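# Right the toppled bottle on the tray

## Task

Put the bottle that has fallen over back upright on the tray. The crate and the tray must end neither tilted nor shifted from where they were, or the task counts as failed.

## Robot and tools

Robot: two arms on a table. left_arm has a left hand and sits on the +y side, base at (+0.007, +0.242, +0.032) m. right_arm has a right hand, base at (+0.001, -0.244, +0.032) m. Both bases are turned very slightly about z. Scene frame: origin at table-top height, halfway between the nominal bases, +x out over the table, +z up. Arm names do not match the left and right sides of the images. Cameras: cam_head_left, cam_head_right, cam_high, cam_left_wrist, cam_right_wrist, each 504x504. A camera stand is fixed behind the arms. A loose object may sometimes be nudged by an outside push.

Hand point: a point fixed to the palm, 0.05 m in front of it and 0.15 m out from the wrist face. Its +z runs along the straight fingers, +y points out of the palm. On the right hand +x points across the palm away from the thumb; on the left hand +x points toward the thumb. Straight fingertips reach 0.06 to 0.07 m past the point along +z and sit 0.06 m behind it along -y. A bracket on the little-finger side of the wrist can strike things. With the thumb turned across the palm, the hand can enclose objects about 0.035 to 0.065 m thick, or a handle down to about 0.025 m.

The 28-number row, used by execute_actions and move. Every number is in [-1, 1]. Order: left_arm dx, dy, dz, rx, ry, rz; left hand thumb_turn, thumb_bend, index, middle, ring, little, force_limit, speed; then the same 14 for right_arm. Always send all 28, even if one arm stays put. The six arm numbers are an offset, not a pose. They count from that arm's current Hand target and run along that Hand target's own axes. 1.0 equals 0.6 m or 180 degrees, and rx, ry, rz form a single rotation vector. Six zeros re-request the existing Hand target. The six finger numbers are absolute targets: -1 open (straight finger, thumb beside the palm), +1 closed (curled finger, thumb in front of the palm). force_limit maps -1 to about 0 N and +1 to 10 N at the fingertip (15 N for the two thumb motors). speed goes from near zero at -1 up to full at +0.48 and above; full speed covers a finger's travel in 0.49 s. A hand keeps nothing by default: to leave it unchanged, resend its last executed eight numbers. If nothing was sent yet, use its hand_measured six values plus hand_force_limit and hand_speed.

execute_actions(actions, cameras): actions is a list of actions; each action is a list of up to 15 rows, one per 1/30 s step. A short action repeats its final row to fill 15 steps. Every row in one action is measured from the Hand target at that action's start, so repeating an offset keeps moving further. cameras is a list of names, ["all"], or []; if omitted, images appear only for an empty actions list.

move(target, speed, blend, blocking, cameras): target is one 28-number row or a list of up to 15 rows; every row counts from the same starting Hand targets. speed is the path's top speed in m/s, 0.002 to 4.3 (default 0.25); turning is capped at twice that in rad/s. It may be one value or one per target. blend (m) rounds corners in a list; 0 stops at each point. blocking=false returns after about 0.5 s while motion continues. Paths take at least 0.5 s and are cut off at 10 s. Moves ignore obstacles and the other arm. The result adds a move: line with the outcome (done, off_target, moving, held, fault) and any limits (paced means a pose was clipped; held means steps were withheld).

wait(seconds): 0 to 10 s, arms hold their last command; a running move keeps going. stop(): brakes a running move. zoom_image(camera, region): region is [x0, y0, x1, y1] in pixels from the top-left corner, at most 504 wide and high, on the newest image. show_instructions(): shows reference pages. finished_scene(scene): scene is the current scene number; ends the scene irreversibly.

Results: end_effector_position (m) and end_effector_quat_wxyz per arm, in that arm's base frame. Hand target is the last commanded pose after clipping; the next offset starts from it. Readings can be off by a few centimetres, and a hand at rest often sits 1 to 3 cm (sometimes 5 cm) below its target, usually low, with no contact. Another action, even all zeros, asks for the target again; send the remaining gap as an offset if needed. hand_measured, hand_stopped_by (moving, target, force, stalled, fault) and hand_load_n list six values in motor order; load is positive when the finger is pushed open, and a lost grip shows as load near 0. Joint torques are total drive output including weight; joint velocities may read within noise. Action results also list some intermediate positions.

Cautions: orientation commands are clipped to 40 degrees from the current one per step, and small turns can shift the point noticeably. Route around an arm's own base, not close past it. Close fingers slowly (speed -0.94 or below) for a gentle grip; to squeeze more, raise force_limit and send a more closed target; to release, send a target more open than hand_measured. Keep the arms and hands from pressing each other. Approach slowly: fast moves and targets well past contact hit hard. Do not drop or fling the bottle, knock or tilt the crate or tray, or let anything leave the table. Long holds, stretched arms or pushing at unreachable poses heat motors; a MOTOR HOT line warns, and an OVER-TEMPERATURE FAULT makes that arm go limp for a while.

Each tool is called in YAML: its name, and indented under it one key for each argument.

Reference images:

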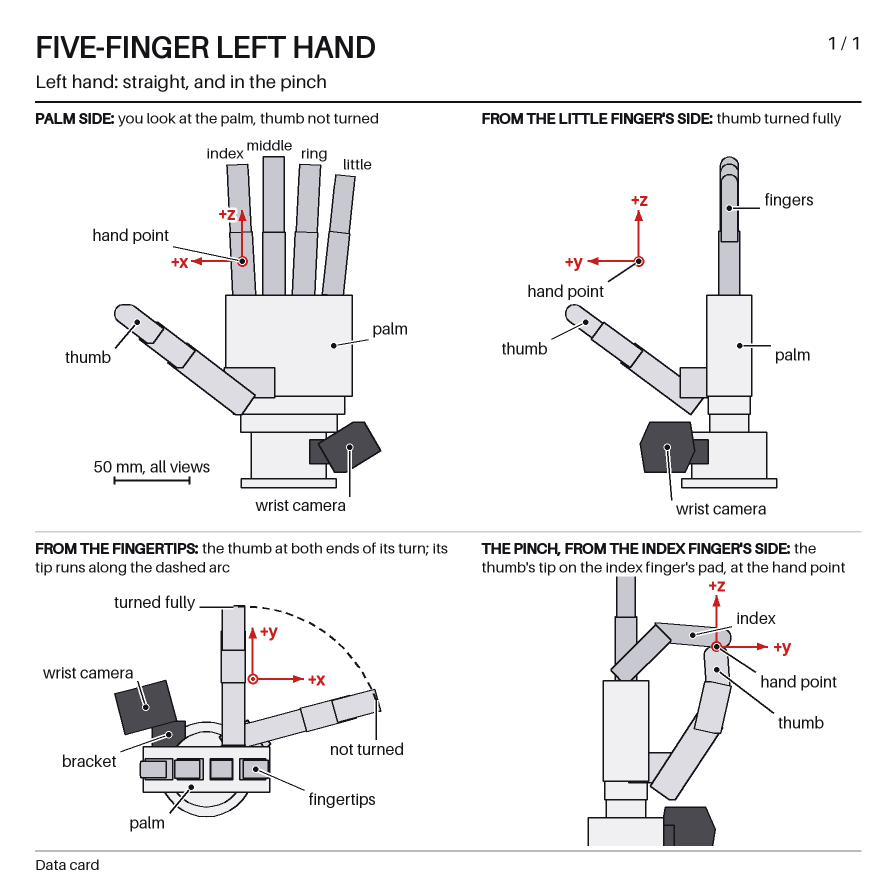

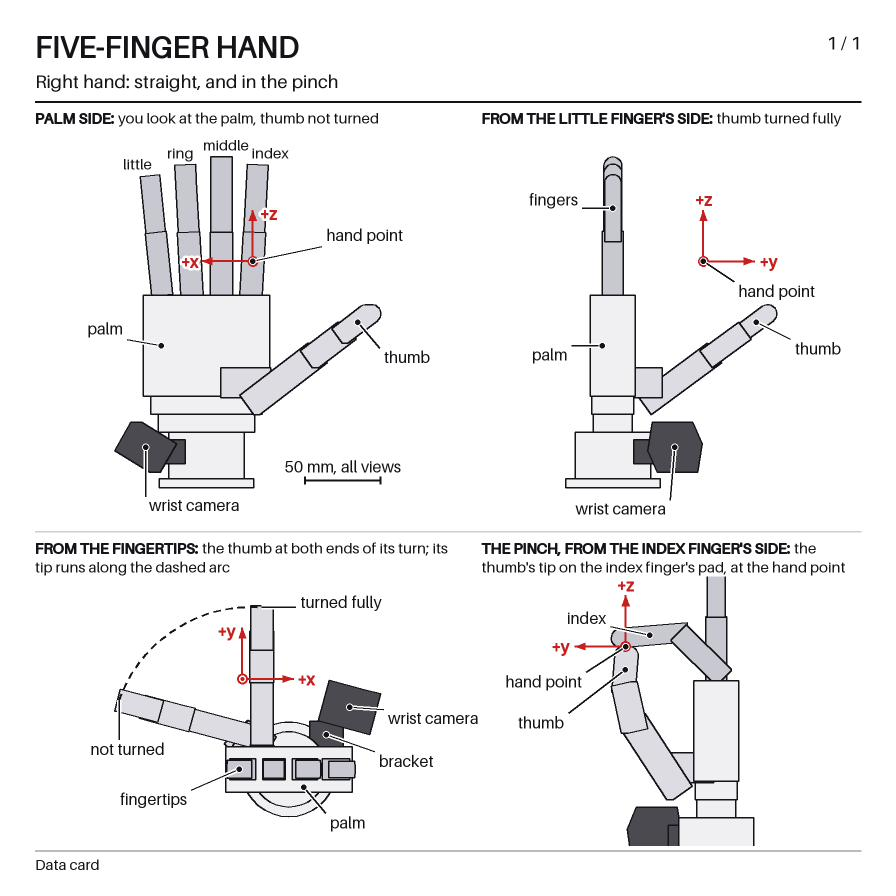

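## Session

execute_actions:
  actions: []

zoom_image:
  camera: "cam_high"
  region: [200, 150, 400, 350]

Scene clock: 0.00 s.
left_arm: end_effector_position=(+0.5190, -0.0648, +0.1044) hand_measured=(-1.000, -1.000, -1.000, -1.000, -1.000, -1.000) hand_load_n=(+0.0, +0.0, +0.0, +0.0, +0.0, +0.0) hand_stopped_by=(target, target, target, target, target, target) hand_force_limit=0.00 hand_speed=-0.80 end_effector_quat_wxyz=(-0.299, +0.865, -0.133, +0.379) | right_arm: end_effector_position=(+0.4902, +0.2519, +0.3734) hand_measured=(-1.000, -1.000, -1.000, -1.000, -1.000, -1.000) hand_load_n=(+0.0, +0.0, +0.0, +0.0, +0.0, +0.0) hand_stopped_by=(target, target, target, target, target, target) hand_force_limit=0.00 hand_speed=-0.80 end_effector_quat_wxyz=(-0.354, +0.842, +0.112, +0.392)
Joint positions: left_arm=[-0.232 1.366 0.689 -0.033 -0.613 -1.208] | right_arm=[0.409 1.226 1.327 -0.602 -0.407 -1.184]
Joint velocities: within noise
Joint torques (N m): no reading
Heat: left arm: hottest elbow 28 °C; right arm: hottest shoulder 23 °C.
Hand target: left_arm +0.5267, -0.0667, +0.1117; -0.299, +0.863, -0.131, +0.386 | right_arm +0.4943, +0.2536, +0.3825; -0.356, +0.837, +0.114, +0.399

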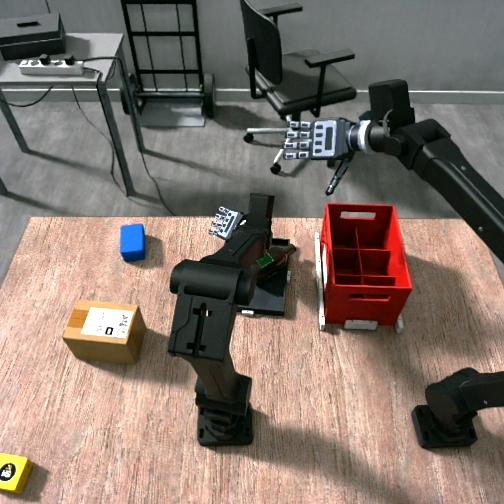

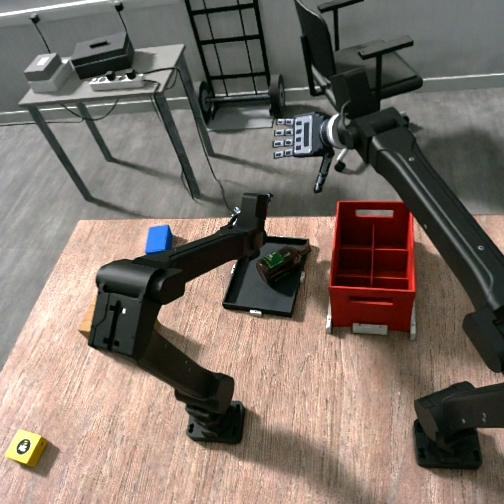

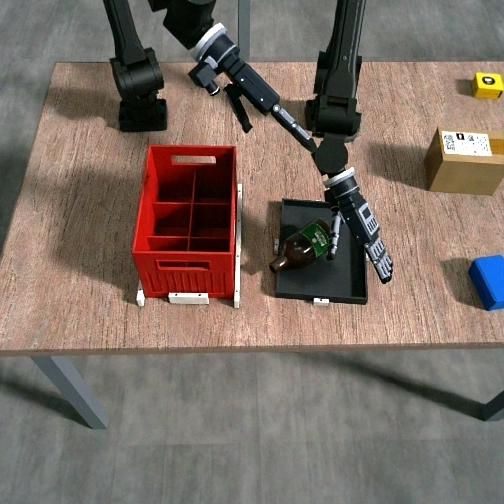

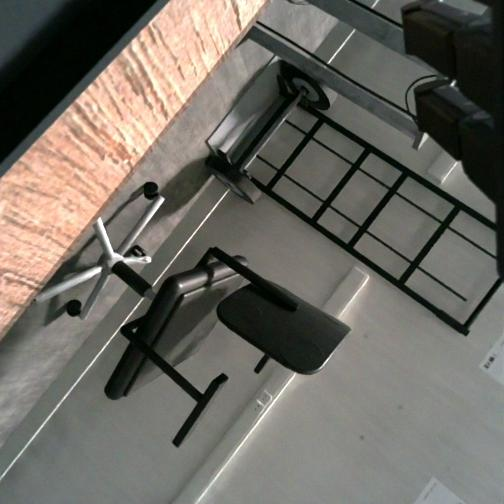

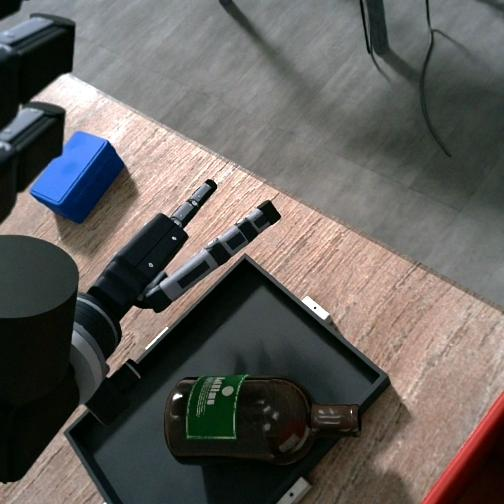

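Scaled by 2.520 from the camera's 504x504 image, which has a finer 720x720 frame.

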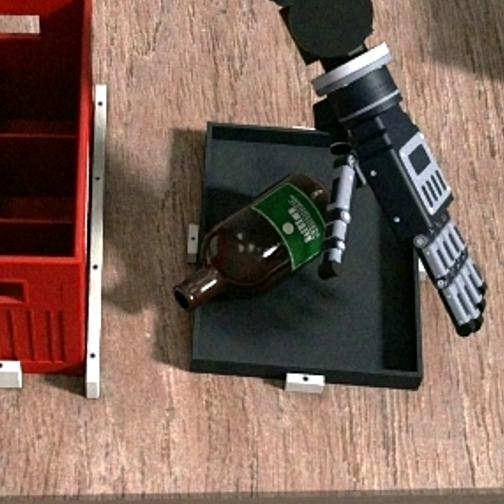

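move:
  target:
    - [0.0863,-0.0938,-0.1367,0,0,0,1,-1,-0.35,-0.35,-0.35,-0.35,0,-0.2,-0.005,0.344,-0.415,0,0,0,-1,-1,-1,-1,-1,-1,0,-0.8]
    - [0.095,0.1088,-0.2075,-0.0832,0.0013,0.2655,1,-1,-0.35,-0.35,-0.35,-0.35,0,-0.2,-0.005,0.344,-0.415,0,0,0,-1,-1,-1,-1,-1,-1,0,-0.8]
    - [0.023,0.1845,-0.1433,-0.0832,0.0013,0.2655,1,-1,-0.35,-0.35,-0.35,-0.35,0,-0.2,-0.005,0.344,-0.415,0,0,0,-1,-1,-1,-1,-1,-1,0,-0.8]
  speed: [0.25,0.2,0.12]
  cameras: ["cam_left_wrist","cam_high"]

zoom_image:
  camera: "cam_high"
  region: [200, 150, 400, 350]

zoom_image:
  camera: "cam_left_wrist"
  region: [0, 0, 300, 300]

Scene clock: 57.60 s.
left_arm: end_effector_position=(+0.4755, -0.1921, +0.1053) hand_measured=(+1.000, -1.000, -0.350, -0.350, -0.350, -0.350) hand_load_n=(+0.0, +0.0, +0.0, +0.0, +0.0, +0.0) hand_stopped_by=(target, target, target, target, target, target) hand_force_limit=0.00 hand_speed=-0.20 end_effector_quat_wxyz=(-0.319, +0.770, -0.508, +0.217) | right_arm: end_effector_position=(+0.4351, -0.0636, +0.3642) hand_measured=(-1.000, -1.000, -1.000, -1.000, -1.000, -1.000) hand_load_n=(+0.0, +0.0, +0.0, +0.0, +0.0, +0.0) hand_stopped_by=(target, target, target, target, target, target) hand_force_limit=0.00 hand_speed=-0.80 end_effector_quat_wxyz=(-0.363, +0.841, +0.101, +0.388)
Joint positions: left_arm=[-0.488 1.444 0.988 -0.541 -0.579 -0.717] | right_arm=[-0.461 1.189 1.353 -1.278 -1.065 -1.998]
Joint torques (N m): left_arm=[-0.97 -10.34 8.08 2.28 -0.34 0.11] | right_arm=[-0.91 -8.23 12.98 0.8 -0.84 -0.08]
Heat: left arm: hottest elbow 33 °C; right arm: hottest elbow 28 °C.
Hand target: left_arm +0.4724, -0.1959, +0.0965; -0.317, +0.766, -0.517, +0.214 | right_arm +0.4439, -0.0660, +0.3828; -0.356, +0.838, +0.113, +0.399
Off the commanded pose: left_arm 0.010 m, 1 deg | right_arm 0.021 m, 2 deg.
move: off_target (right_arm)
Images, in order (width x height): cam_high 504x504, cam_left_wrist 504x504.

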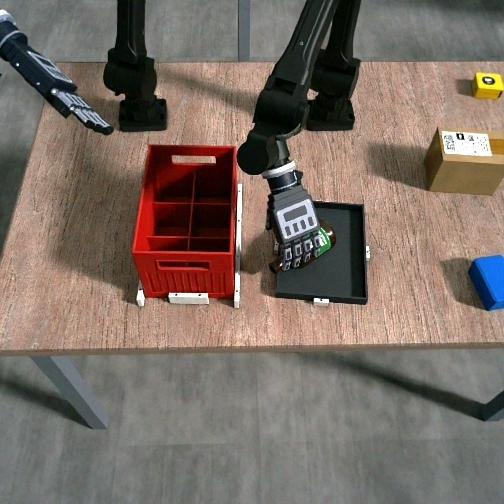

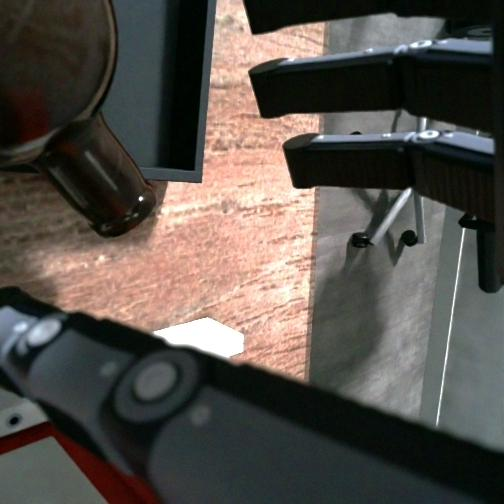

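Scaled by 2.520 from the camera's 504x504 image, which has a finer 720x720 frame.

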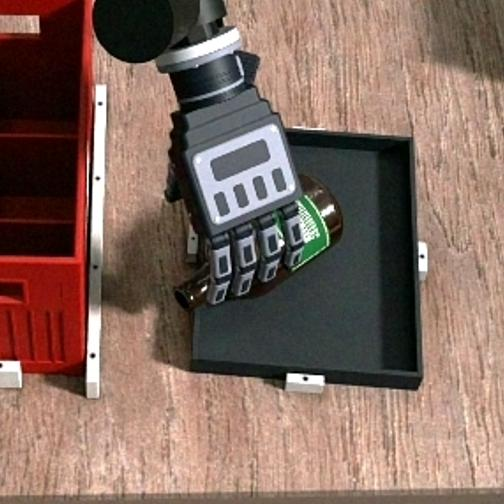

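Scaled by 1.680 from the camera's 504x504 image, which has a finer 720x720 frame.

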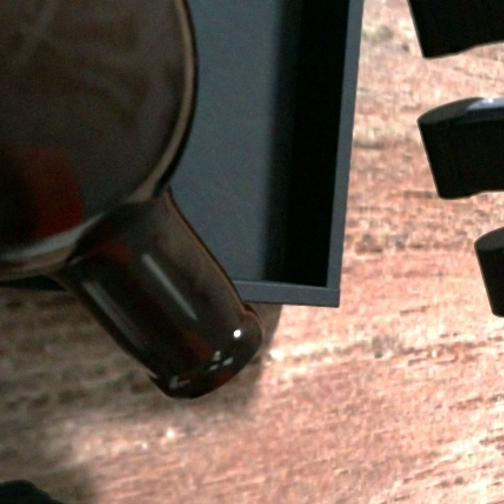

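move:
  target: [0.0067,0.0447,0.072,0,0,0,1,-1,-0.35,-0.35,-0.35,-0.35,0,-0.2,0,0,0,0,0,0,-1,-1,-1,-1,-1,-1,0,-0.8]
  speed: 0.08
  cameras: ["cam_left_wrist","cam_high"]

Scene clock: 87.63 s.
left_arm: end_effector_position=(+0.4872, -0.1996, +0.0592) hand_measured=(+1.000, -1.000, -0.350, -0.350, -0.350, -0.350) hand_load_n=(+0.0, +0.0, +0.0, +0.0, +0.0, +0.0) hand_stopped_by=(target, target, target, target, target, target) hand_force_limit=0.00 hand_speed=-0.20 end_effector_quat_wxyz=(-0.317, +0.767, -0.512, +0.222) | right_arm: end_effector_position=(+0.4351, -0.0636, +0.3642) hand_measured=(-1.000, -1.000, -1.000, -1.000, -1.000, -1.000) hand_load_n=(+0.0, +0.0, +0.0, +0.0, -0.5, +0.0) hand_stopped_by=(target, target, target, target, target, target) hand_force_limit=0.00 hand_speed=-0.80 end_effector_quat_wxyz=(-0.363, +0.841, +0.101, +0.388)
Joint positions: left_arm=[-0.488 1.538 0.95 -0.394 -0.571 -0.703] | right_arm=[-0.461 1.189 1.353 -1.278 -1.065 -1.998]
Joint torques (N m): left_arm=[0.26 -10.99 7.38 2.32 -0.33 0.09] | right_arm=[-0.73 -8.18 13.01 0.77 -0.83 -0.08]
Heat: left arm: hottest elbow 34 °C; right arm: hottest elbow 30 °C.
Hand target: left_arm +0.4848, -0.1954, +0.0471; -0.317, +0.766, -0.516, +0.214 | right_arm +0.4439, -0.0660, +0.3828; -0.356, +0.838, +0.113, +0.399
Off the commanded pose: left_arm 0.013 m, 1 deg | right_arm 0.021 m, 2 deg.
move: off_target (left_arm, right_arm)
Images, in order (width x height): cam_high 504x504, cam_left_wrist 504x504.

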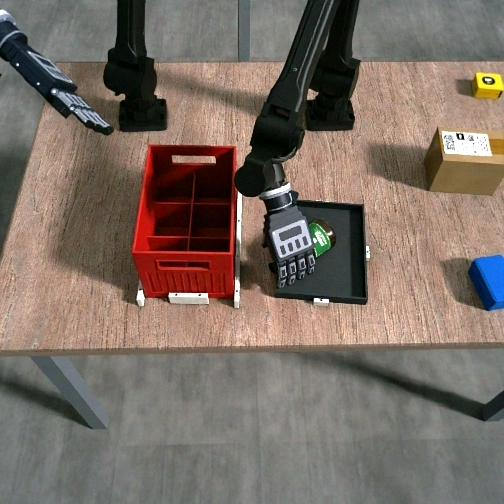

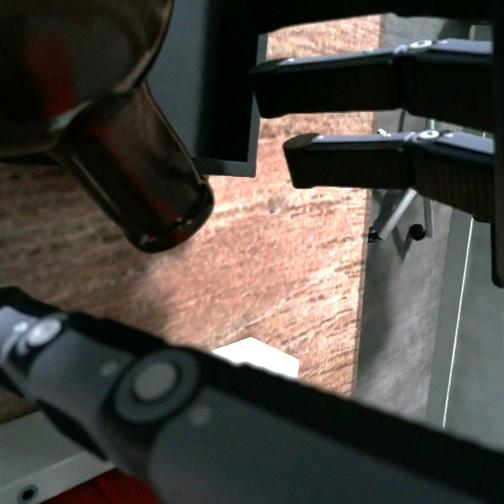

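move:
  target: [-0.012,0.0295,0.0345,0,0,0,1,-1,-0.35,-0.35,-0.35,-0.35,0,-0.2,0,0,0,0,0,0,-1,-1,-1,-1,-1,-1,0,-0.8]
  speed: 0.05
  cameras: ["cam_left_wrist"]

Scene clock: 107.50 s.
left_arm: end_effector_position=(+0.4881, -0.1979, +0.0398) hand_measured=(+1.000, -1.000, -0.350, -0.350, -0.350, -0.350) hand_load_n=(+0.0, +0.0, -1.0, +0.0, +0.0, +0.0) hand_stopped_by=(target, target, target, target, target, target) hand_force_limit=0.00 hand_speed=-0.20 end_effector_quat_wxyz=(-0.318, +0.764, -0.512, +0.230) | right_arm: end_effector_position=(+0.4351, -0.0636, +0.3642) hand_measured=(-1.000, -1.000, -1.000, -1.000, -1.000, -1.000) hand_load_n=(+0.0, +0.0, +0.0, +0.0, +0.0, +0.0) hand_stopped_by=(target, target, target, target, target, target) hand_force_limit=0.00 hand_speed=-0.80 end_effector_quat_wxyz=(-0.363, +0.841, +0.101, +0.388)
Joint positions: left_arm=[-0.482 1.564 0.911 -0.306 -0.564 -0.689] | right_arm=[-0.461 1.189 1.353 -1.278 -1.065 -1.998]
Joint torques (N m): left_arm=[1.08 -10.11 6.67 2.36 -0.29 0.1] | right_arm=[-0.91 -8.18 12.97 0.8 -0.84 -0.08]
Heat: left arm: hottest elbow 33 °C; right arm: hottest elbow 31 °C.
Hand target: left_arm +0.4839, -0.1878, +0.0198; -0.317, +0.766, -0.517, +0.214 | right_arm +0.4439, -0.0660, +0.3828; -0.356, +0.838, +0.113, +0.399
Off the commanded pose: left_arm 0.023 m, 2 deg | right_arm 0.021 m, 2 deg.
move: off_target (left_arm, right_arm)
Images, in order (width x height): cam_left_wrist 504x504.

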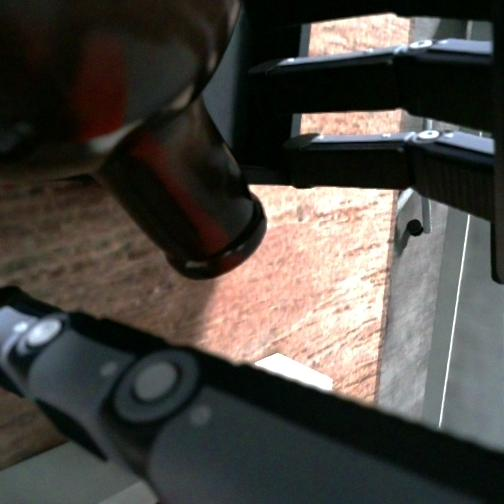

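move:
  target: [-0.011,0.0125,0.011,0,0,0,1,-1,-0.35,-0.35,-0.35,-0.35,0,-0.2,0,0,0,0,0,0,-1,-1,-1,-1,-1,-1,0,-0.8]
  speed: 0.05
  cameras: ["cam_left_wrist","cam_high"]

zoom_image:
  camera: "cam_high"
  region: [200, 150, 400, 350]

Scene clock: 132.63 s.
left_arm: end_effector_position=(+0.4892, -0.1970, +0.0380) hand_measured=(+1.000, -1.000, -0.350, -0.350, -0.350, -0.350) hand_load_n=(+0.0, +0.0, -3.5, +0.0, +0.0, +0.0) hand_stopped_by=(target, target, target, target, target, target) hand_force_limit=0.00 hand_speed=-0.20 end_effector_quat_wxyz=(-0.320, +0.762, -0.510, +0.240) | right_arm: end_effector_position=(+0.4351, -0.0636, +0.3642) hand_measured=(-1.000, -1.000, -1.000, -1.000, -1.000, -1.000) hand_load_n=(+0.0, +0.0, +0.0, +0.0, +0.0, +0.0) hand_stopped_by=(target, target, target, target, target, target) hand_force_limit=0.00 hand_speed=-0.80 end_effector_quat_wxyz=(-0.363, +0.841, +0.101, +0.388)
Joint positions: left_arm=[-0.48 1.562 0.893 -0.267 -0.564 -0.682] | right_arm=[-0.461 1.189 1.353 -1.278 -1.065 -1.998]
Joint torques (N m): left_arm=[1.61 -9.58 6.01 2.25 -0.1 0.12] | right_arm=[-1.03 -8.23 12.98 0.79 -0.83 -0.07]
Heat: left arm: hottest elbow 32 °C; right arm: hottest elbow 32 °C.
Hand target: left_arm +0.4810, -0.1820, +0.0100; -0.317, +0.766, -0.516, +0.214 | right_arm +0.4439, -0.0660, +0.3828; -0.356, +0.838, +0.113, +0.399
Off the commanded pose: left_arm 0.033 m, 3 deg | right_arm 0.021 m, 2 deg.
move: off_target (left_arm, right_arm)
Images, in order (width x height): cam_high 504x504, cam_left_wrist 504x504.

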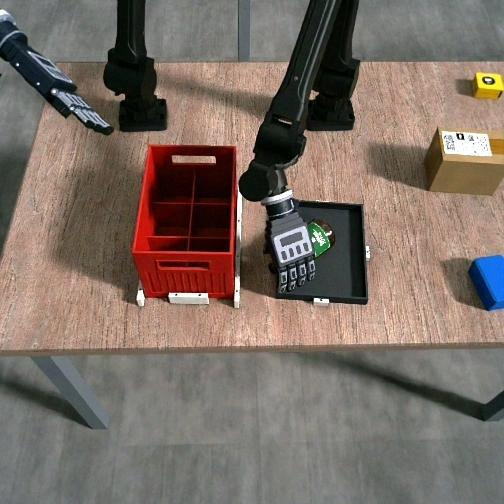

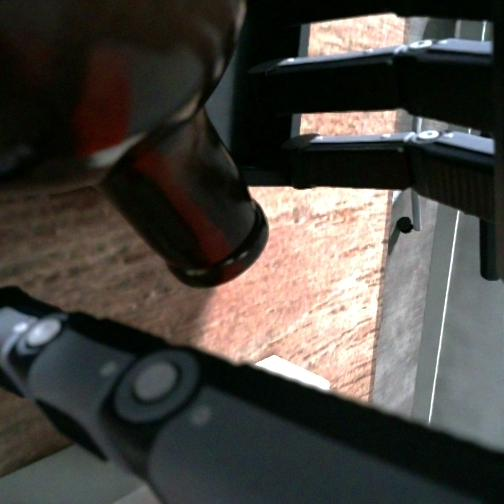

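Scaled by 2.520 from the camera's 504x504 image, which has a finer 720x720 frame.

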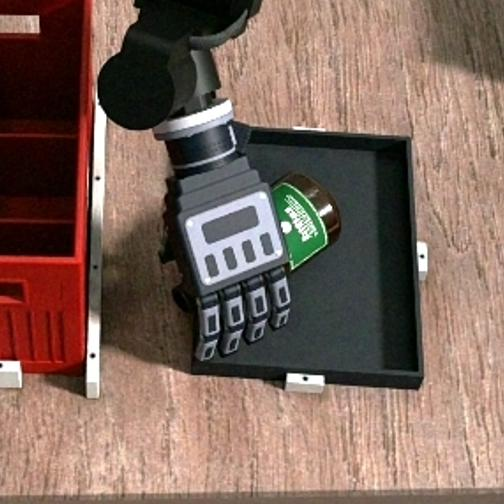

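zoom_image:
  camera: "cam_left_wrist"
  region: [200, 0, 400, 200]

Scaled by 2.520 from the camera's 504x504 image, which has a finer 720x720 frame.

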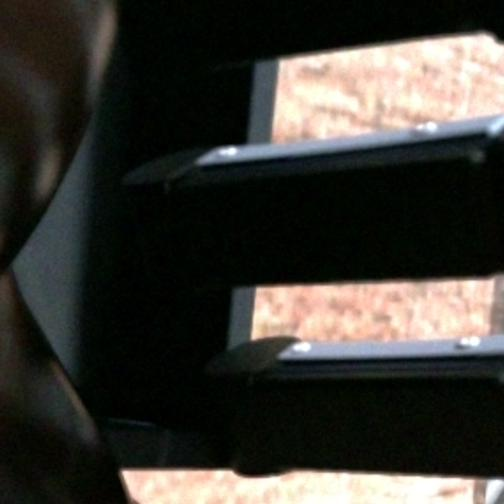

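move:
  target:
    - [-0.0075,-0.059,-0.047,0,0,0,1,-1,-0.35,-0.35,-0.35,-0.35,0,-0.2,0,0,0,0,0,0,-1,-1,-1,-1,-1,-1,0,-0.8]
    - [0.003,-0.0203,-0.022,0,0,0,1,-1,-0.35,-0.35,-0.35,-0.35,0,-0.2,0,0,0,0,0,0,-1,-1,-1,-1,-1,-1,0,-0.8]
  speed: 0.06
  cameras: ["cam_left_wrist"]

Scene clock: 194.87 s.
left_arm: end_effector_position=(+0.4823, -0.1800, +0.0366) hand_measured=(+1.000, -1.000, -0.350, -0.350, -0.350, -0.350) hand_load_n=(+0.0, +0.0, +0.0, +0.0, +0.0, +0.0) hand_stopped_by=(target, target, target, target, target, target) hand_force_limit=0.00 hand_speed=-0.20 end_effector_quat_wxyz=(-0.318, +0.766, -0.516, +0.215) | right_arm: end_effector_position=(+0.4351, -0.0636, +0.3642) hand_measured=(-1.000, -1.000, -1.000, -1.000, -1.000, -1.000) hand_load_n=(+0.0, +0.0, +0.0, +0.0, +0.0, +0.0) hand_stopped_by=(target, target, target, target, target, target) hand_force_limit=0.00 hand_speed=-0.80 end_effector_quat_wxyz=(-0.363, +0.841, +0.101, +0.388)
Joint positions: left_arm=[-0.454 1.549 0.893 -0.322 -0.555 -0.666] | right_arm=[-0.461 1.189 1.353 -1.278 -1.065 -1.998]
Joint torques (N m): left_arm=[-0.91 -10.4 7.66 2.36 -0.51 -0.08] | right_arm=[-0.91 -8.06 12.96 0.81 -0.83 -0.08]
Heat: left arm: hottest elbow 31 °C; right arm: hottest elbow 34 °C.
Hand target: left_arm +0.4810, -0.1840, +0.0280; -0.317, +0.766, -0.516, +0.214 | right_arm +0.4439, -0.0660, +0.3828; -0.356, +0.838, +0.113, +0.399
Off the commanded pose: left_arm 0.010 m, 0 deg | right_arm 0.021 m, 2 deg.
move: off_target (right_arm)
Images, in order (width x height): cam_left_wrist 504x504.

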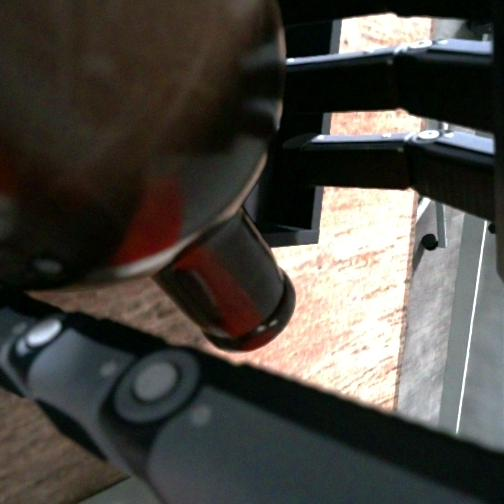

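move:
  target: [0.0165,0.002,-0.002,0,0,0,1,-1,-0.35,-0.35,-0.35,-0.35,0,-0.2,0,0,0,0,0,0,-1,-1,-1,-1,-1,-1,0,-0.8]
  speed: 0.06
  cameras: ["cam_left_wrist"]

Scene clock: 207.63 s.
left_arm: end_effector_position=(+0.4798, -0.1859, +0.0314) hand_measured=(+1.000, -1.000, -0.350, -0.350, -0.350, -0.350) hand_load_n=(+0.0, +0.0, -0.5, -0.5, +0.0, +0.0) hand_stopped_by=(target, target, target, target, target, target) hand_force_limit=0.00 hand_speed=-0.20 end_effector_quat_wxyz=(-0.318, +0.767, -0.515, +0.214) | right_arm: end_effector_position=(+0.4351, -0.0636, +0.3642) hand_measured=(-1.000, -1.000, -1.000, -1.000, -1.000, -1.000) hand_load_n=(+0.0, +0.0, +0.0, +0.0, +0.0, +0.0) hand_stopped_by=(target, target, target, target, target, target) hand_force_limit=0.00 hand_speed=-0.80 end_effector_quat_wxyz=(-0.363, +0.841, +0.101, +0.388)
Joint positions: left_arm=[-0.47 1.561 0.893 -0.322 -0.565 -0.684] | right_arm=[-0.461 1.189 1.353 -1.278 -1.065 -1.998]
Joint torques (N m): left_arm=[-1.14 -10.46 9.03 1.69 -0.52 -0.09] | right_arm=[-0.91 -8.12 13 0.77 -0.84 -0.08]
Heat: left arm: hottest elbow 32 °C; right arm: hottest elbow 35 °C.
Hand target: left_arm +0.4832, -0.1938, +0.0281; -0.317, +0.766, -0.516, +0.214 | right_arm +0.4439, -0.0660, +0.3828; -0.356, +0.838, +0.113, +0.399
Off the commanded pose: left_arm 0.009 m, 0 deg | right_arm 0.021 m, 2 deg.
move: off_target (right_arm)
Images, in order (width x height): cam_left_wrist 504x504.

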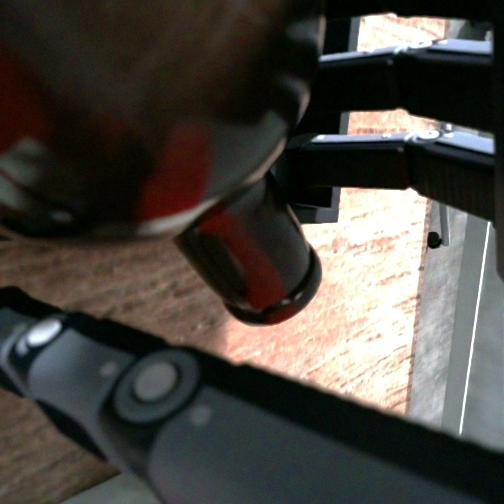

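move:
  target: [0,0,0,0,0,0,1,1,1,-0.3,-0.35,-0.35,0,-0.8,0,0,0,0,0,0,-1,-1,-1,-1,-1,-1,0,-0.8]
  speed: 0.06
  cameras: ["cam_left_wrist","cam_high"]

zoom_image:
  camera: "cam_high"
  region: [200, 150, 400, 350]

Scene clock: 230.67 s.
left_arm: end_effector_position=(+0.4794, -0.1863, +0.0297) hand_measured=(+1.000, -0.662, +0.312, -0.300, -0.350, -0.350) hand_load_n=(+0.0, +0.5, +1.5, +0.0, +0.0, +0.0) hand_stopped_by=(target, force, force, target, target, target) hand_force_limit=0.00 hand_speed=-0.80 end_effector_quat_wxyz=(-0.319, +0.767, -0.515, +0.212) | right_arm: end_effector_position=(+0.4351, -0.0636, +0.3642) hand_measured=(-1.000, -1.000, -1.000, -1.000, -1.000, -1.000) hand_load_n=(+0.0, +0.0, +0.0, -0.5, +0.0, +0.0) hand_stopped_by=(target, target, target, target, target, target) hand_force_limit=0.00 hand_speed=-0.80 end_effector_quat_wxyz=(-0.363, +0.841, +0.101, +0.388)
Joint positions: left_arm=[-0.472 1.565 0.893 -0.322 -0.568 -0.688] | right_arm=[-0.461 1.189 1.353 -1.278 -1.065 -1.998]
Joint torques (N m): left_arm=[-0.97 -10.7 9.01 1.7 -0.41 -0.03] | right_arm=[-0.85 -8.18 13.01 0.81 -0.84 -0.08]
Heat: left arm: hottest elbow 33 °C; right arm: hottest elbow 35 °C.
Hand target: left_arm +0.4831, -0.1939, +0.0280; -0.317, +0.766, -0.516, +0.214 | right_arm +0.4439, -0.0660, +0.3828; -0.356, +0.838, +0.113, +0.399
Off the commanded pose: left_arm 0.009 m, 0 deg | right_arm 0.021 m, 2 deg.
move: off_target (right_arm)
Images, in order (width x height): cam_high 504x504, cam_left_wrist 504x504.

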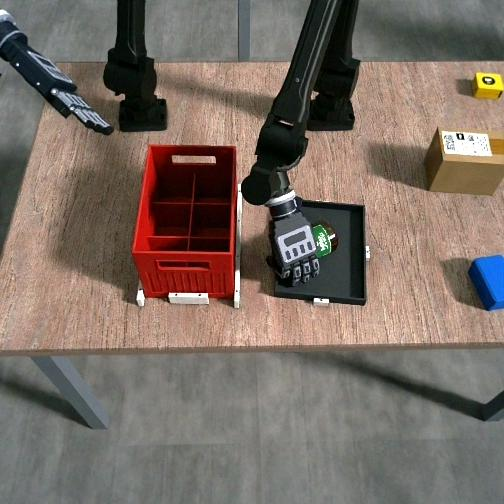

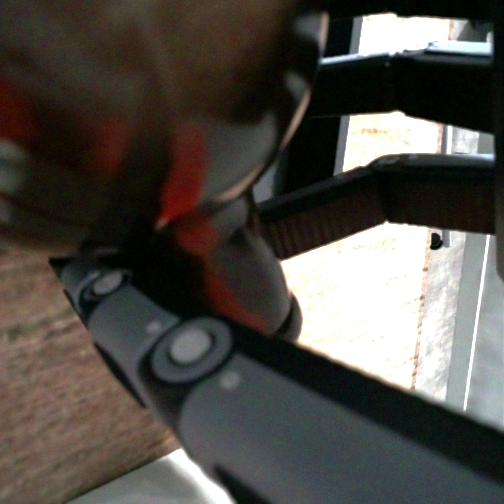

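Scaled by 2.520 from the camera's 504x504 image, which has a finer 720x720 frame.

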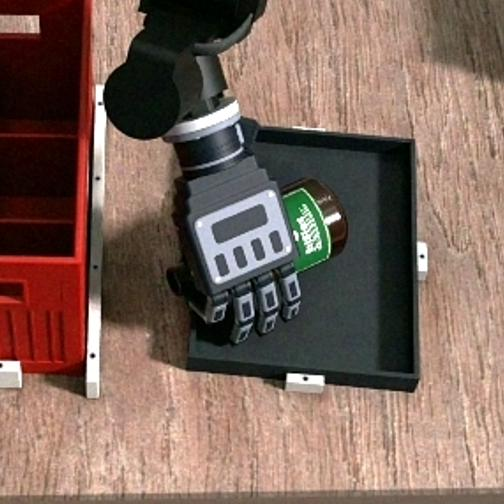

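move:
  target:
    - [0,0,0,0,0,0,1,-0.66,-0.35,-0.3,-0.35,-0.35,0,-0.5,0,0,0,0,0,0,-1,-1,-1,-1,-1,-1,0,-0.8]
    - [0,0,0,0,0,0,1,0.0,-0.35,-0.3,-0.35,-0.35,0.2,-0.75,0,0,0,0,0,0,-1,-1,-1,-1,-1,-1,0,-0.8]
  speed: 0.06
  cameras: ["cam_left_wrist","cam_high"]

Scene clock: 244.73 s.
left_arm: end_effector_position=(+0.4781, -0.1896, +0.0296) hand_measured=(+1.000, -0.004, -0.350, -0.300, -0.350, -0.350) hand_load_n=(+2.5, +5.5, +0.5, +0.0, +1.0, +3.5) hand_stopped_by=(target, target, target, target, target, target) hand_force_limit=0.20 hand_speed=-0.75 end_effector_quat_wxyz=(-0.318, +0.765, -0.517, +0.213) | right_arm: end_effector_position=(+0.4351, -0.0636, +0.3642) hand_measured=(-1.000, -1.000, -1.000, -1.000, -1.000, -1.000) hand_load_n=(+0.0, +0.0, +0.0, +0.0, +0.0, +0.0) hand_stopped_by=(target, target, target, target, target, target) hand_force_limit=0.00 hand_speed=-0.80 end_effector_quat_wxyz=(-0.363, +0.841, +0.101, +0.388)
Joint positions: left_arm=[-0.478 1.566 0.893 -0.322 -0.568 -0.688] | right_arm=[-0.461 1.189 1.353 -1.278 -1.065 -1.998]
Joint torques (N m): left_arm=[-0.32 -10.75 9.02 1.69 -0.4 -0.02] | right_arm=[-0.85 -8.12 12.97 0.76 -0.83 -0.07]
Heat: left arm: hottest elbow 34 °C; right arm: hottest elbow 35 °C.
Hand target: left_arm +0.4832, -0.1938, +0.0281; -0.317, +0.766, -0.517, +0.214 | right_arm +0.4439, -0.0660, +0.3828; -0.356, +0.838, +0.113, +0.399
Off the commanded pose: left_arm 0.007 m, 0 deg | right_arm 0.021 m, 2 deg.
move: off_target (right_arm)
Images, in order (width x height): cam_high 504x504, cam_left_wrist 504x504.

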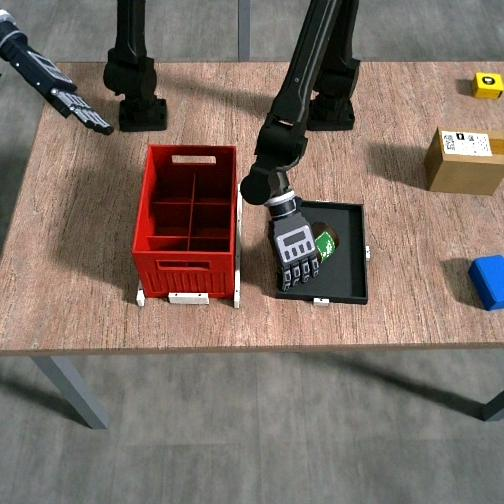

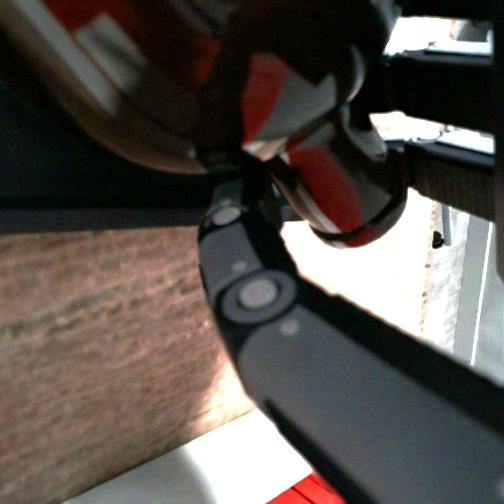

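move:
  target: [0,0,0,0,0,0,1,0.0,1,1,-0.35,-0.35,-0.1,-0.8,0,0,0,0,0,0,-1,-1,-1,-1,-1,-1,0,-0.8]
  speed: 0.06
  cameras: ["cam_left_wrist","cam_high"]

zoom_image:
  camera: "cam_high"
  region: [200, 150, 400, 350]

Scene clock: 266.50 s.
left_arm: end_effector_position=(+0.4780, -0.1897, +0.0290) hand_measured=(+1.000, -0.006, -0.298, -0.156, -0.350, -0.350) hand_load_n=(+2.5, +10.0, +0.0, +4.5, +0.0, +2.0) hand_stopped_by=(target, target, force, force, target, target) hand_force_limit=-0.10 hand_speed=-0.80 end_effector_quat_wxyz=(-0.318, +0.766, -0.517, +0.213) | right_arm: end_effector_position=(+0.4351, -0.0636, +0.3642) hand_measured=(-1.000, -1.000, -1.000, -1.000, -1.000, -1.000) hand_load_n=(+0.0, +0.0, +0.0, +0.0, +0.0, +0.0) hand_stopped_by=(target, target, target, target, target, target) hand_force_limit=0.00 hand_speed=-0.80 end_effector_quat_wxyz=(-0.363, +0.841, +0.101, +0.388)
Joint positions: left_arm=[-0.478 1.567 0.893 -0.322 -0.568 -0.689] | right_arm=[-0.461 1.189 1.353 -1.278 -1.065 -1.998]
Joint torques (N m): left_arm=[-0.38 -10.81 8.99 1.7 -0.44 -0.02] | right_arm=[-0.91 -8.12 12.98 0.81 -0.84 -0.07]
Heat: left arm: hottest elbow 34 °C; right arm: hottest elbow 36 °C.
Hand target: left_arm +0.4832, -0.1938, +0.0279; -0.317, +0.766, -0.516, +0.214 | right_arm +0.4439, -0.0660, +0.3828; -0.356, +0.838, +0.113, +0.399
Off the commanded pose: left_arm 0.007 m, 0 deg | right_arm 0.021 m, 2 deg.
move: off_target (right_arm)
Images, in order (width x height): cam_high 504x504, cam_left_wrist 504x504.

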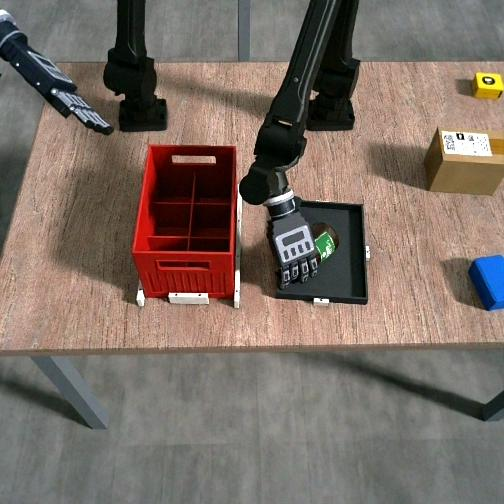

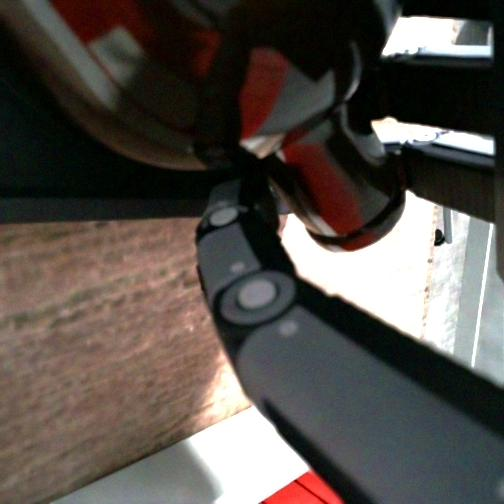

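Scaled by 2.520 from the camera's 504x504 image, which has a finer 720x720 frame.

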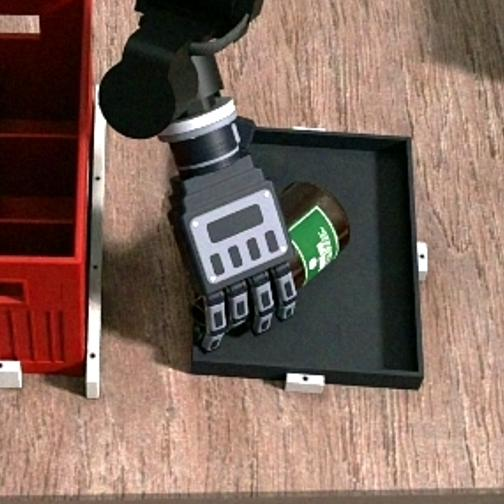

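move:
  target: [0,0,0,0,0,0,1,0.0,0.3,1,-0.35,-0.35,0.3,-0.8,0,0,0,0,0,0,-1,-1,-1,-1,-1,-1,0,-0.8]
  speed: 0.06
  cameras: ["cam_left_wrist"]

Scene clock: 282.50 s.
left_arm: end_effector_position=(+0.4780, -0.1898, +0.0285) hand_measured=(+1.000, -0.006, -0.228, -0.156, -0.350, -0.350) hand_load_n=(+3.0, +10.5, +4.0, +0.0, +0.0, +4.0) hand_stopped_by=(target, target, force, force, target, target) hand_force_limit=0.30 hand_speed=-0.80 end_effector_quat_wxyz=(-0.317, +0.766, -0.517, +0.213) | right_arm: end_effector_position=(+0.4351, -0.0636, +0.3642) hand_measured=(-1.000, -1.000, -1.000, -1.000, -1.000, -1.000) hand_load_n=(+0.0, +0.0, +0.0, +0.0, +0.0, -0.5) hand_stopped_by=(target, target, target, target, target, target) hand_force_limit=0.00 hand_speed=-0.80 end_effector_quat_wxyz=(-0.363, +0.841, +0.101, +0.388)
Joint positions: left_arm=[-0.478 1.568 0.893 -0.322 -0.567 -0.691] | right_arm=[-0.461 1.189 1.353 -1.278 -1.065 -1.998]
Joint torques (N m): left_arm=[-0.44 -10.93 9.02 1.7 -0.45 0] | right_arm=[-0.85 -8.23 13.01 0.81 -0.83 -0.08]
Heat: left arm: hottest elbow 35 °C; right arm: hottest elbow 36 °C.
Hand target: left_arm +0.4832, -0.1938, +0.0280; -0.317, +0.766, -0.516, +0.214 | right_arm +0.4439, -0.0660, +0.3828; -0.356, +0.838, +0.113, +0.399
Off the commanded pose: left_arm 0.007 m, 0 deg | right_arm 0.021 m, 2 deg.
move: off_target (right_arm)
Images, in order (width x height): cam_left_wrist 504x504.

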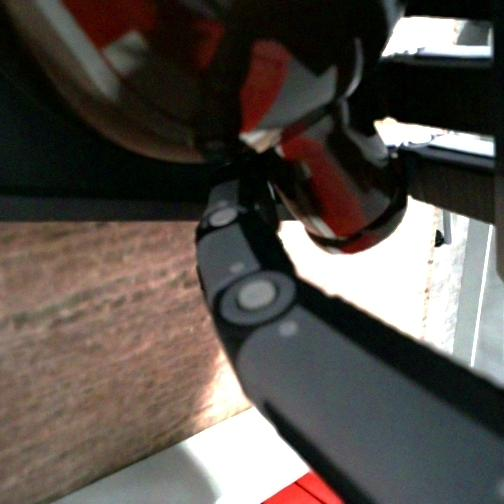

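move:
  target: [0,0,0,0,0,0,1,-1,-0.35,-0.35,-0.35,-0.35,0.0,-0.6,0,0,0,0,0,0,-1,-1,-1,-1,-1,-1,0,-0.8]
  speed: 0.06
  cameras: ["cam_left_wrist"]

Scene clock: 327.70 s.
left_arm: end_effector_position=(+0.4779, -0.1899, +0.0284) hand_measured=(+1.000, -1.000, -0.350, -0.350, -0.350, -0.350) hand_load_n=(+0.5, +0.0, +0.0, +0.0, -0.5, +0.0) hand_stopped_by=(target, target, target, target, target, target) hand_force_limit=0.00 hand_speed=-0.60 end_effector_quat_wxyz=(-0.317, +0.766, -0.517, +0.213) | right_arm: end_effector_position=(+0.4351, -0.0636, +0.3642) hand_measured=(-1.000, -1.000, -1.000, -1.000, -1.000, -1.000) hand_load_n=(+0.0, +0.0, -0.5, +0.0, +0.0, +0.0) hand_stopped_by=(target, target, target, target, target, target) hand_force_limit=0.00 hand_speed=-0.80 end_effector_quat_wxyz=(-0.363, +0.841, +0.101, +0.388)
Joint positions: left_arm=[-0.478 1.568 0.893 -0.322 -0.567 -0.691] | right_arm=[-0.461 1.189 1.353 -1.278 -1.065 -1.998]
Joint torques (N m): left_arm=[-0.44 -10.93 8.98 1.69 -0.46 0] | right_arm=[-0.91 -8.12 12.98 0.8 -0.84 -0.08]
Heat: left arm: hottest elbow 35 °C; right arm: hottest elbow 36 °C.
Hand target: left_arm +0.4832, -0.1937, +0.0280; -0.317, +0.766, -0.516, +0.214 | right_arm +0.4439, -0.0660, +0.3828; -0.356, +0.838, +0.113, +0.399
Off the commanded pose: left_arm 0.007 m, 0 deg | right_arm 0.021 m, 2 deg.
move: off_target (right_arm)
Images, in order (width x height): cam_left_wrist 504x504.

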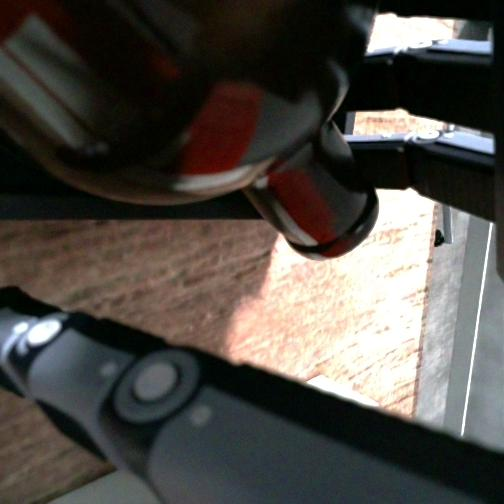

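move:
  target: [0,0,0,0,0,0,1,-1,0.22,-0.3,-0.35,-0.35,0.0,-0.8,0,0,0,0,0,0,-1,-1,-1,-1,-1,-1,0,-0.8]
  speed: 0.06
  cameras: ["cam_left_wrist"]

Scene clock: 343.50 s.
left_arm: end_effector_position=(+0.4786, -0.1881, +0.0288) hand_measured=(+1.000, -1.000, +0.220, -0.300, -0.350, -0.350) hand_load_n=(+0.0, +0.0, +0.5, +0.0, +0.0, +0.0) hand_stopped_by=(target, target, target, target, target, target) hand_force_limit=0.00 hand_speed=-0.80 end_effector_quat_wxyz=(-0.320, +0.766, -0.515, +0.212) | right_arm: end_effector_position=(+0.4351, -0.0636, +0.3642) hand_measured=(-1.000, -1.000, -1.000, -1.000, -1.000, -1.000) hand_load_n=(+0.0, +0.0, +0.0, +0.0, +0.0, +0.0) hand_stopped_by=(target, target, target, target, target, target) hand_force_limit=0.00 hand_speed=-0.80 end_effector_quat_wxyz=(-0.363, +0.841, +0.101, +0.388)
Joint positions: left_arm=[-0.478 1.568 0.893 -0.322 -0.574 -0.692] | right_arm=[-0.461 1.189 1.353 -1.278 -1.065 -1.998]
Joint torques (N m): left_arm=[-0.38 -10.93 8.99 1.66 -0.18 0.01] | right_arm=[-0.97 -7.94 13.01 0.8 -0.84 -0.07]
Heat: left arm: hottest elbow 35 °C; right arm: hottest elbow 37 °C.
Hand target: left_arm +0.4831, -0.1938, +0.0280; -0.317, +0.766, -0.516, +0.214 | right_arm +0.4439, -0.0660, +0.3828; -0.356, +0.838, +0.113, +0.399
Off the commanded pose: left_arm 0.007 m, 1 deg | right_arm 0.021 m, 2 deg.
move: off_target (right_arm)
Images, in order (width x height): cam_left_wrist 504x504.

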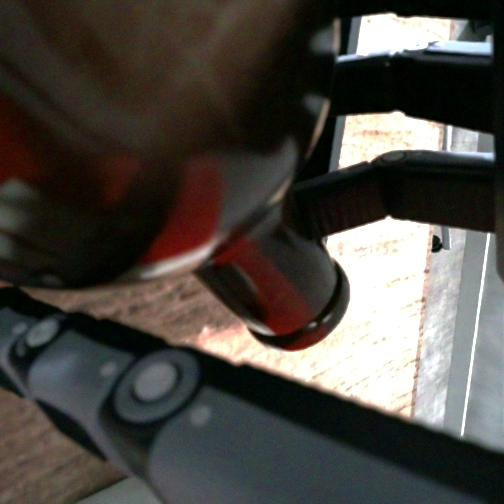

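move:
  target: [0,0,0,0,0,0,1,0.05,0.22,-0.3,-0.35,-0.35,0.2,-0.75,0,0,0,0,0,0,-1,-1,-1,-1,-1,-1,0,-0.8]
  speed: 0.06
  cameras: ["cam_left_wrist"]

Scene clock: 360.87 s.
left_arm: end_effector_position=(+0.4784, -0.1883, +0.0287) hand_measured=(+1.000, -0.066, +0.220, -0.300, -0.350, -0.350) hand_load_n=(+3.5, +5.0, +0.0, +0.0, +0.0, +2.0) hand_stopped_by=(target, force, target, target, target, target) hand_force_limit=0.20 hand_speed=-0.75 end_effector_quat_wxyz=(-0.320, +0.766, -0.516, +0.212) | right_arm: end_effector_position=(+0.4351, -0.0636, +0.3642) hand_measured=(-1.000, -1.000, -1.000, -1.000, -1.000, -1.000) hand_load_n=(+0.0, +0.0, +0.0, +0.0, +0.0, +0.0) hand_stopped_by=(target, target, target, target, target, target) hand_force_limit=0.00 hand_speed=-0.80 end_effector_quat_wxyz=(-0.363, +0.841, +0.101, +0.388)
Joint positions: left_arm=[-0.478 1.568 0.893 -0.322 -0.573 -0.69] | right_arm=[-0.461 1.189 1.353 -1.278 -1.065 -1.998]
Joint torques (N m): left_arm=[-0.44 -10.87 8.98 1.69 -0.23 -0.01] | right_arm=[-0.85 -8.23 13 0.76 -0.83 -0.08]
Heat: left arm: hottest elbow 35 °C; right arm: hottest elbow 37 °C.
Hand target: left_arm +0.4831, -0.1938, +0.0280; -0.317, +0.766, -0.517, +0.214 | right_arm +0.4439, -0.0660, +0.3828; -0.356, +0.838, +0.113, +0.399
Off the commanded pose: left_arm 0.007 m, 0 deg | right_arm 0.021 m, 2 deg.
move: off_target (right_arm)
Images, in order (width x height): cam_left_wrist 504x504.

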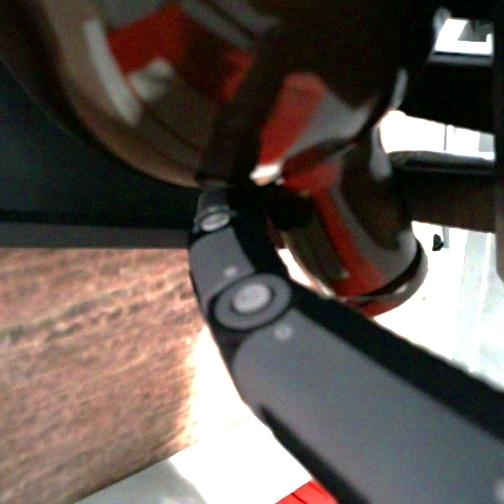

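move:
  target: [0,0,0,0,0,0,1,0.05,1,1,-0.35,-0.35,-0.1,-0.8,0,0,0,0,0,0,-1,-1,-1,-1,-1,-1,0,-0.8]
  speed: 0.06
  cameras: ["cam_left_wrist","cam_high"]

zoom_image:
  camera: "cam_high"
  region: [200, 150, 400, 350]

Scene clock: 367.87 s.
left_arm: end_effector_position=(+0.4780, -0.1895, +0.0284) hand_measured=(+1.000, -0.068, +0.252, +0.248, -0.350, -0.350) hand_load_n=(+1.5, +5.5, +8.0, +9.5, +0.0, +0.0) hand_stopped_by=(target, force, force, force, target, target) hand_force_limit=-0.10 hand_speed=-0.80 end_effector_quat_wxyz=(-0.317, +0.766, -0.517, +0.213) | right_arm: end_effector_position=(+0.4351, -0.0636, +0.3642) hand_measured=(-1.000, -1.000, -1.000, -1.000, -1.000, -1.000) hand_load_n=(+0.0, +0.0, +0.0, +0.0, +0.0, +0.0) hand_stopped_by=(target, target, target, target, target, target) hand_force_limit=0.00 hand_speed=-0.80 end_effector_quat_wxyz=(-0.363, +0.841, +0.101, +0.388)
Joint positions: left_arm=[-0.478 1.568 0.893 -0.322 -0.567 -0.69] | right_arm=[-0.461 1.189 1.353 -1.278 -1.065 -1.998]
Joint torques (N m): left_arm=[-0.44 -10.93 8.96 1.69 -0.45 -0.01] | right_arm=[-0.97 -8.06 12.97 0.83 -0.84 -0.08]
Heat: left arm: hottest elbow 35 °C; right arm: hottest elbow 37 °C.
Hand target: left_arm +0.4832, -0.1937, +0.0280; -0.317, +0.766, -0.516, +0.214 | right_arm +0.4439, -0.0660, +0.3828; -0.356, +0.838, +0.113, +0.399
Off the commanded pose: left_arm 0.007 m, 0 deg | right_arm 0.021 m, 2 deg.
move: off_target (right_arm)
Images, in order (width x height): cam_high 504x504, cam_left_wrist 504x504.

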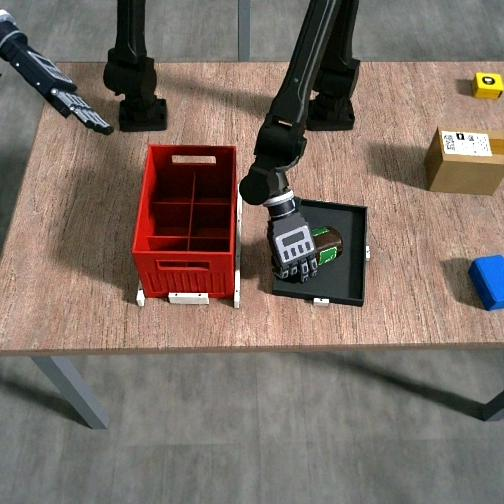

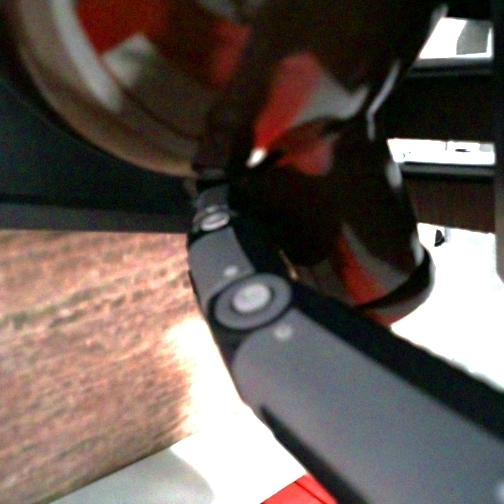

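Scaled by 2.520 from the camera's 504x504 image, which has a finer 720x720 frame.

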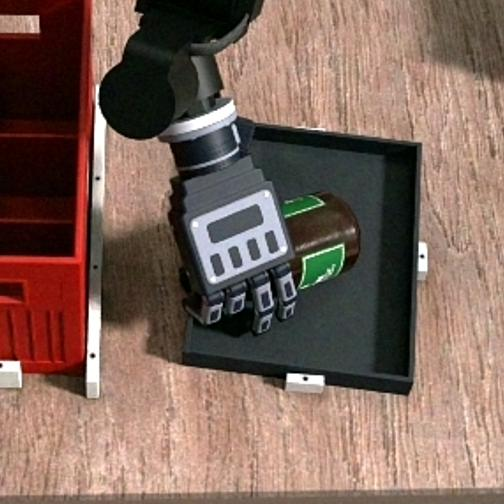

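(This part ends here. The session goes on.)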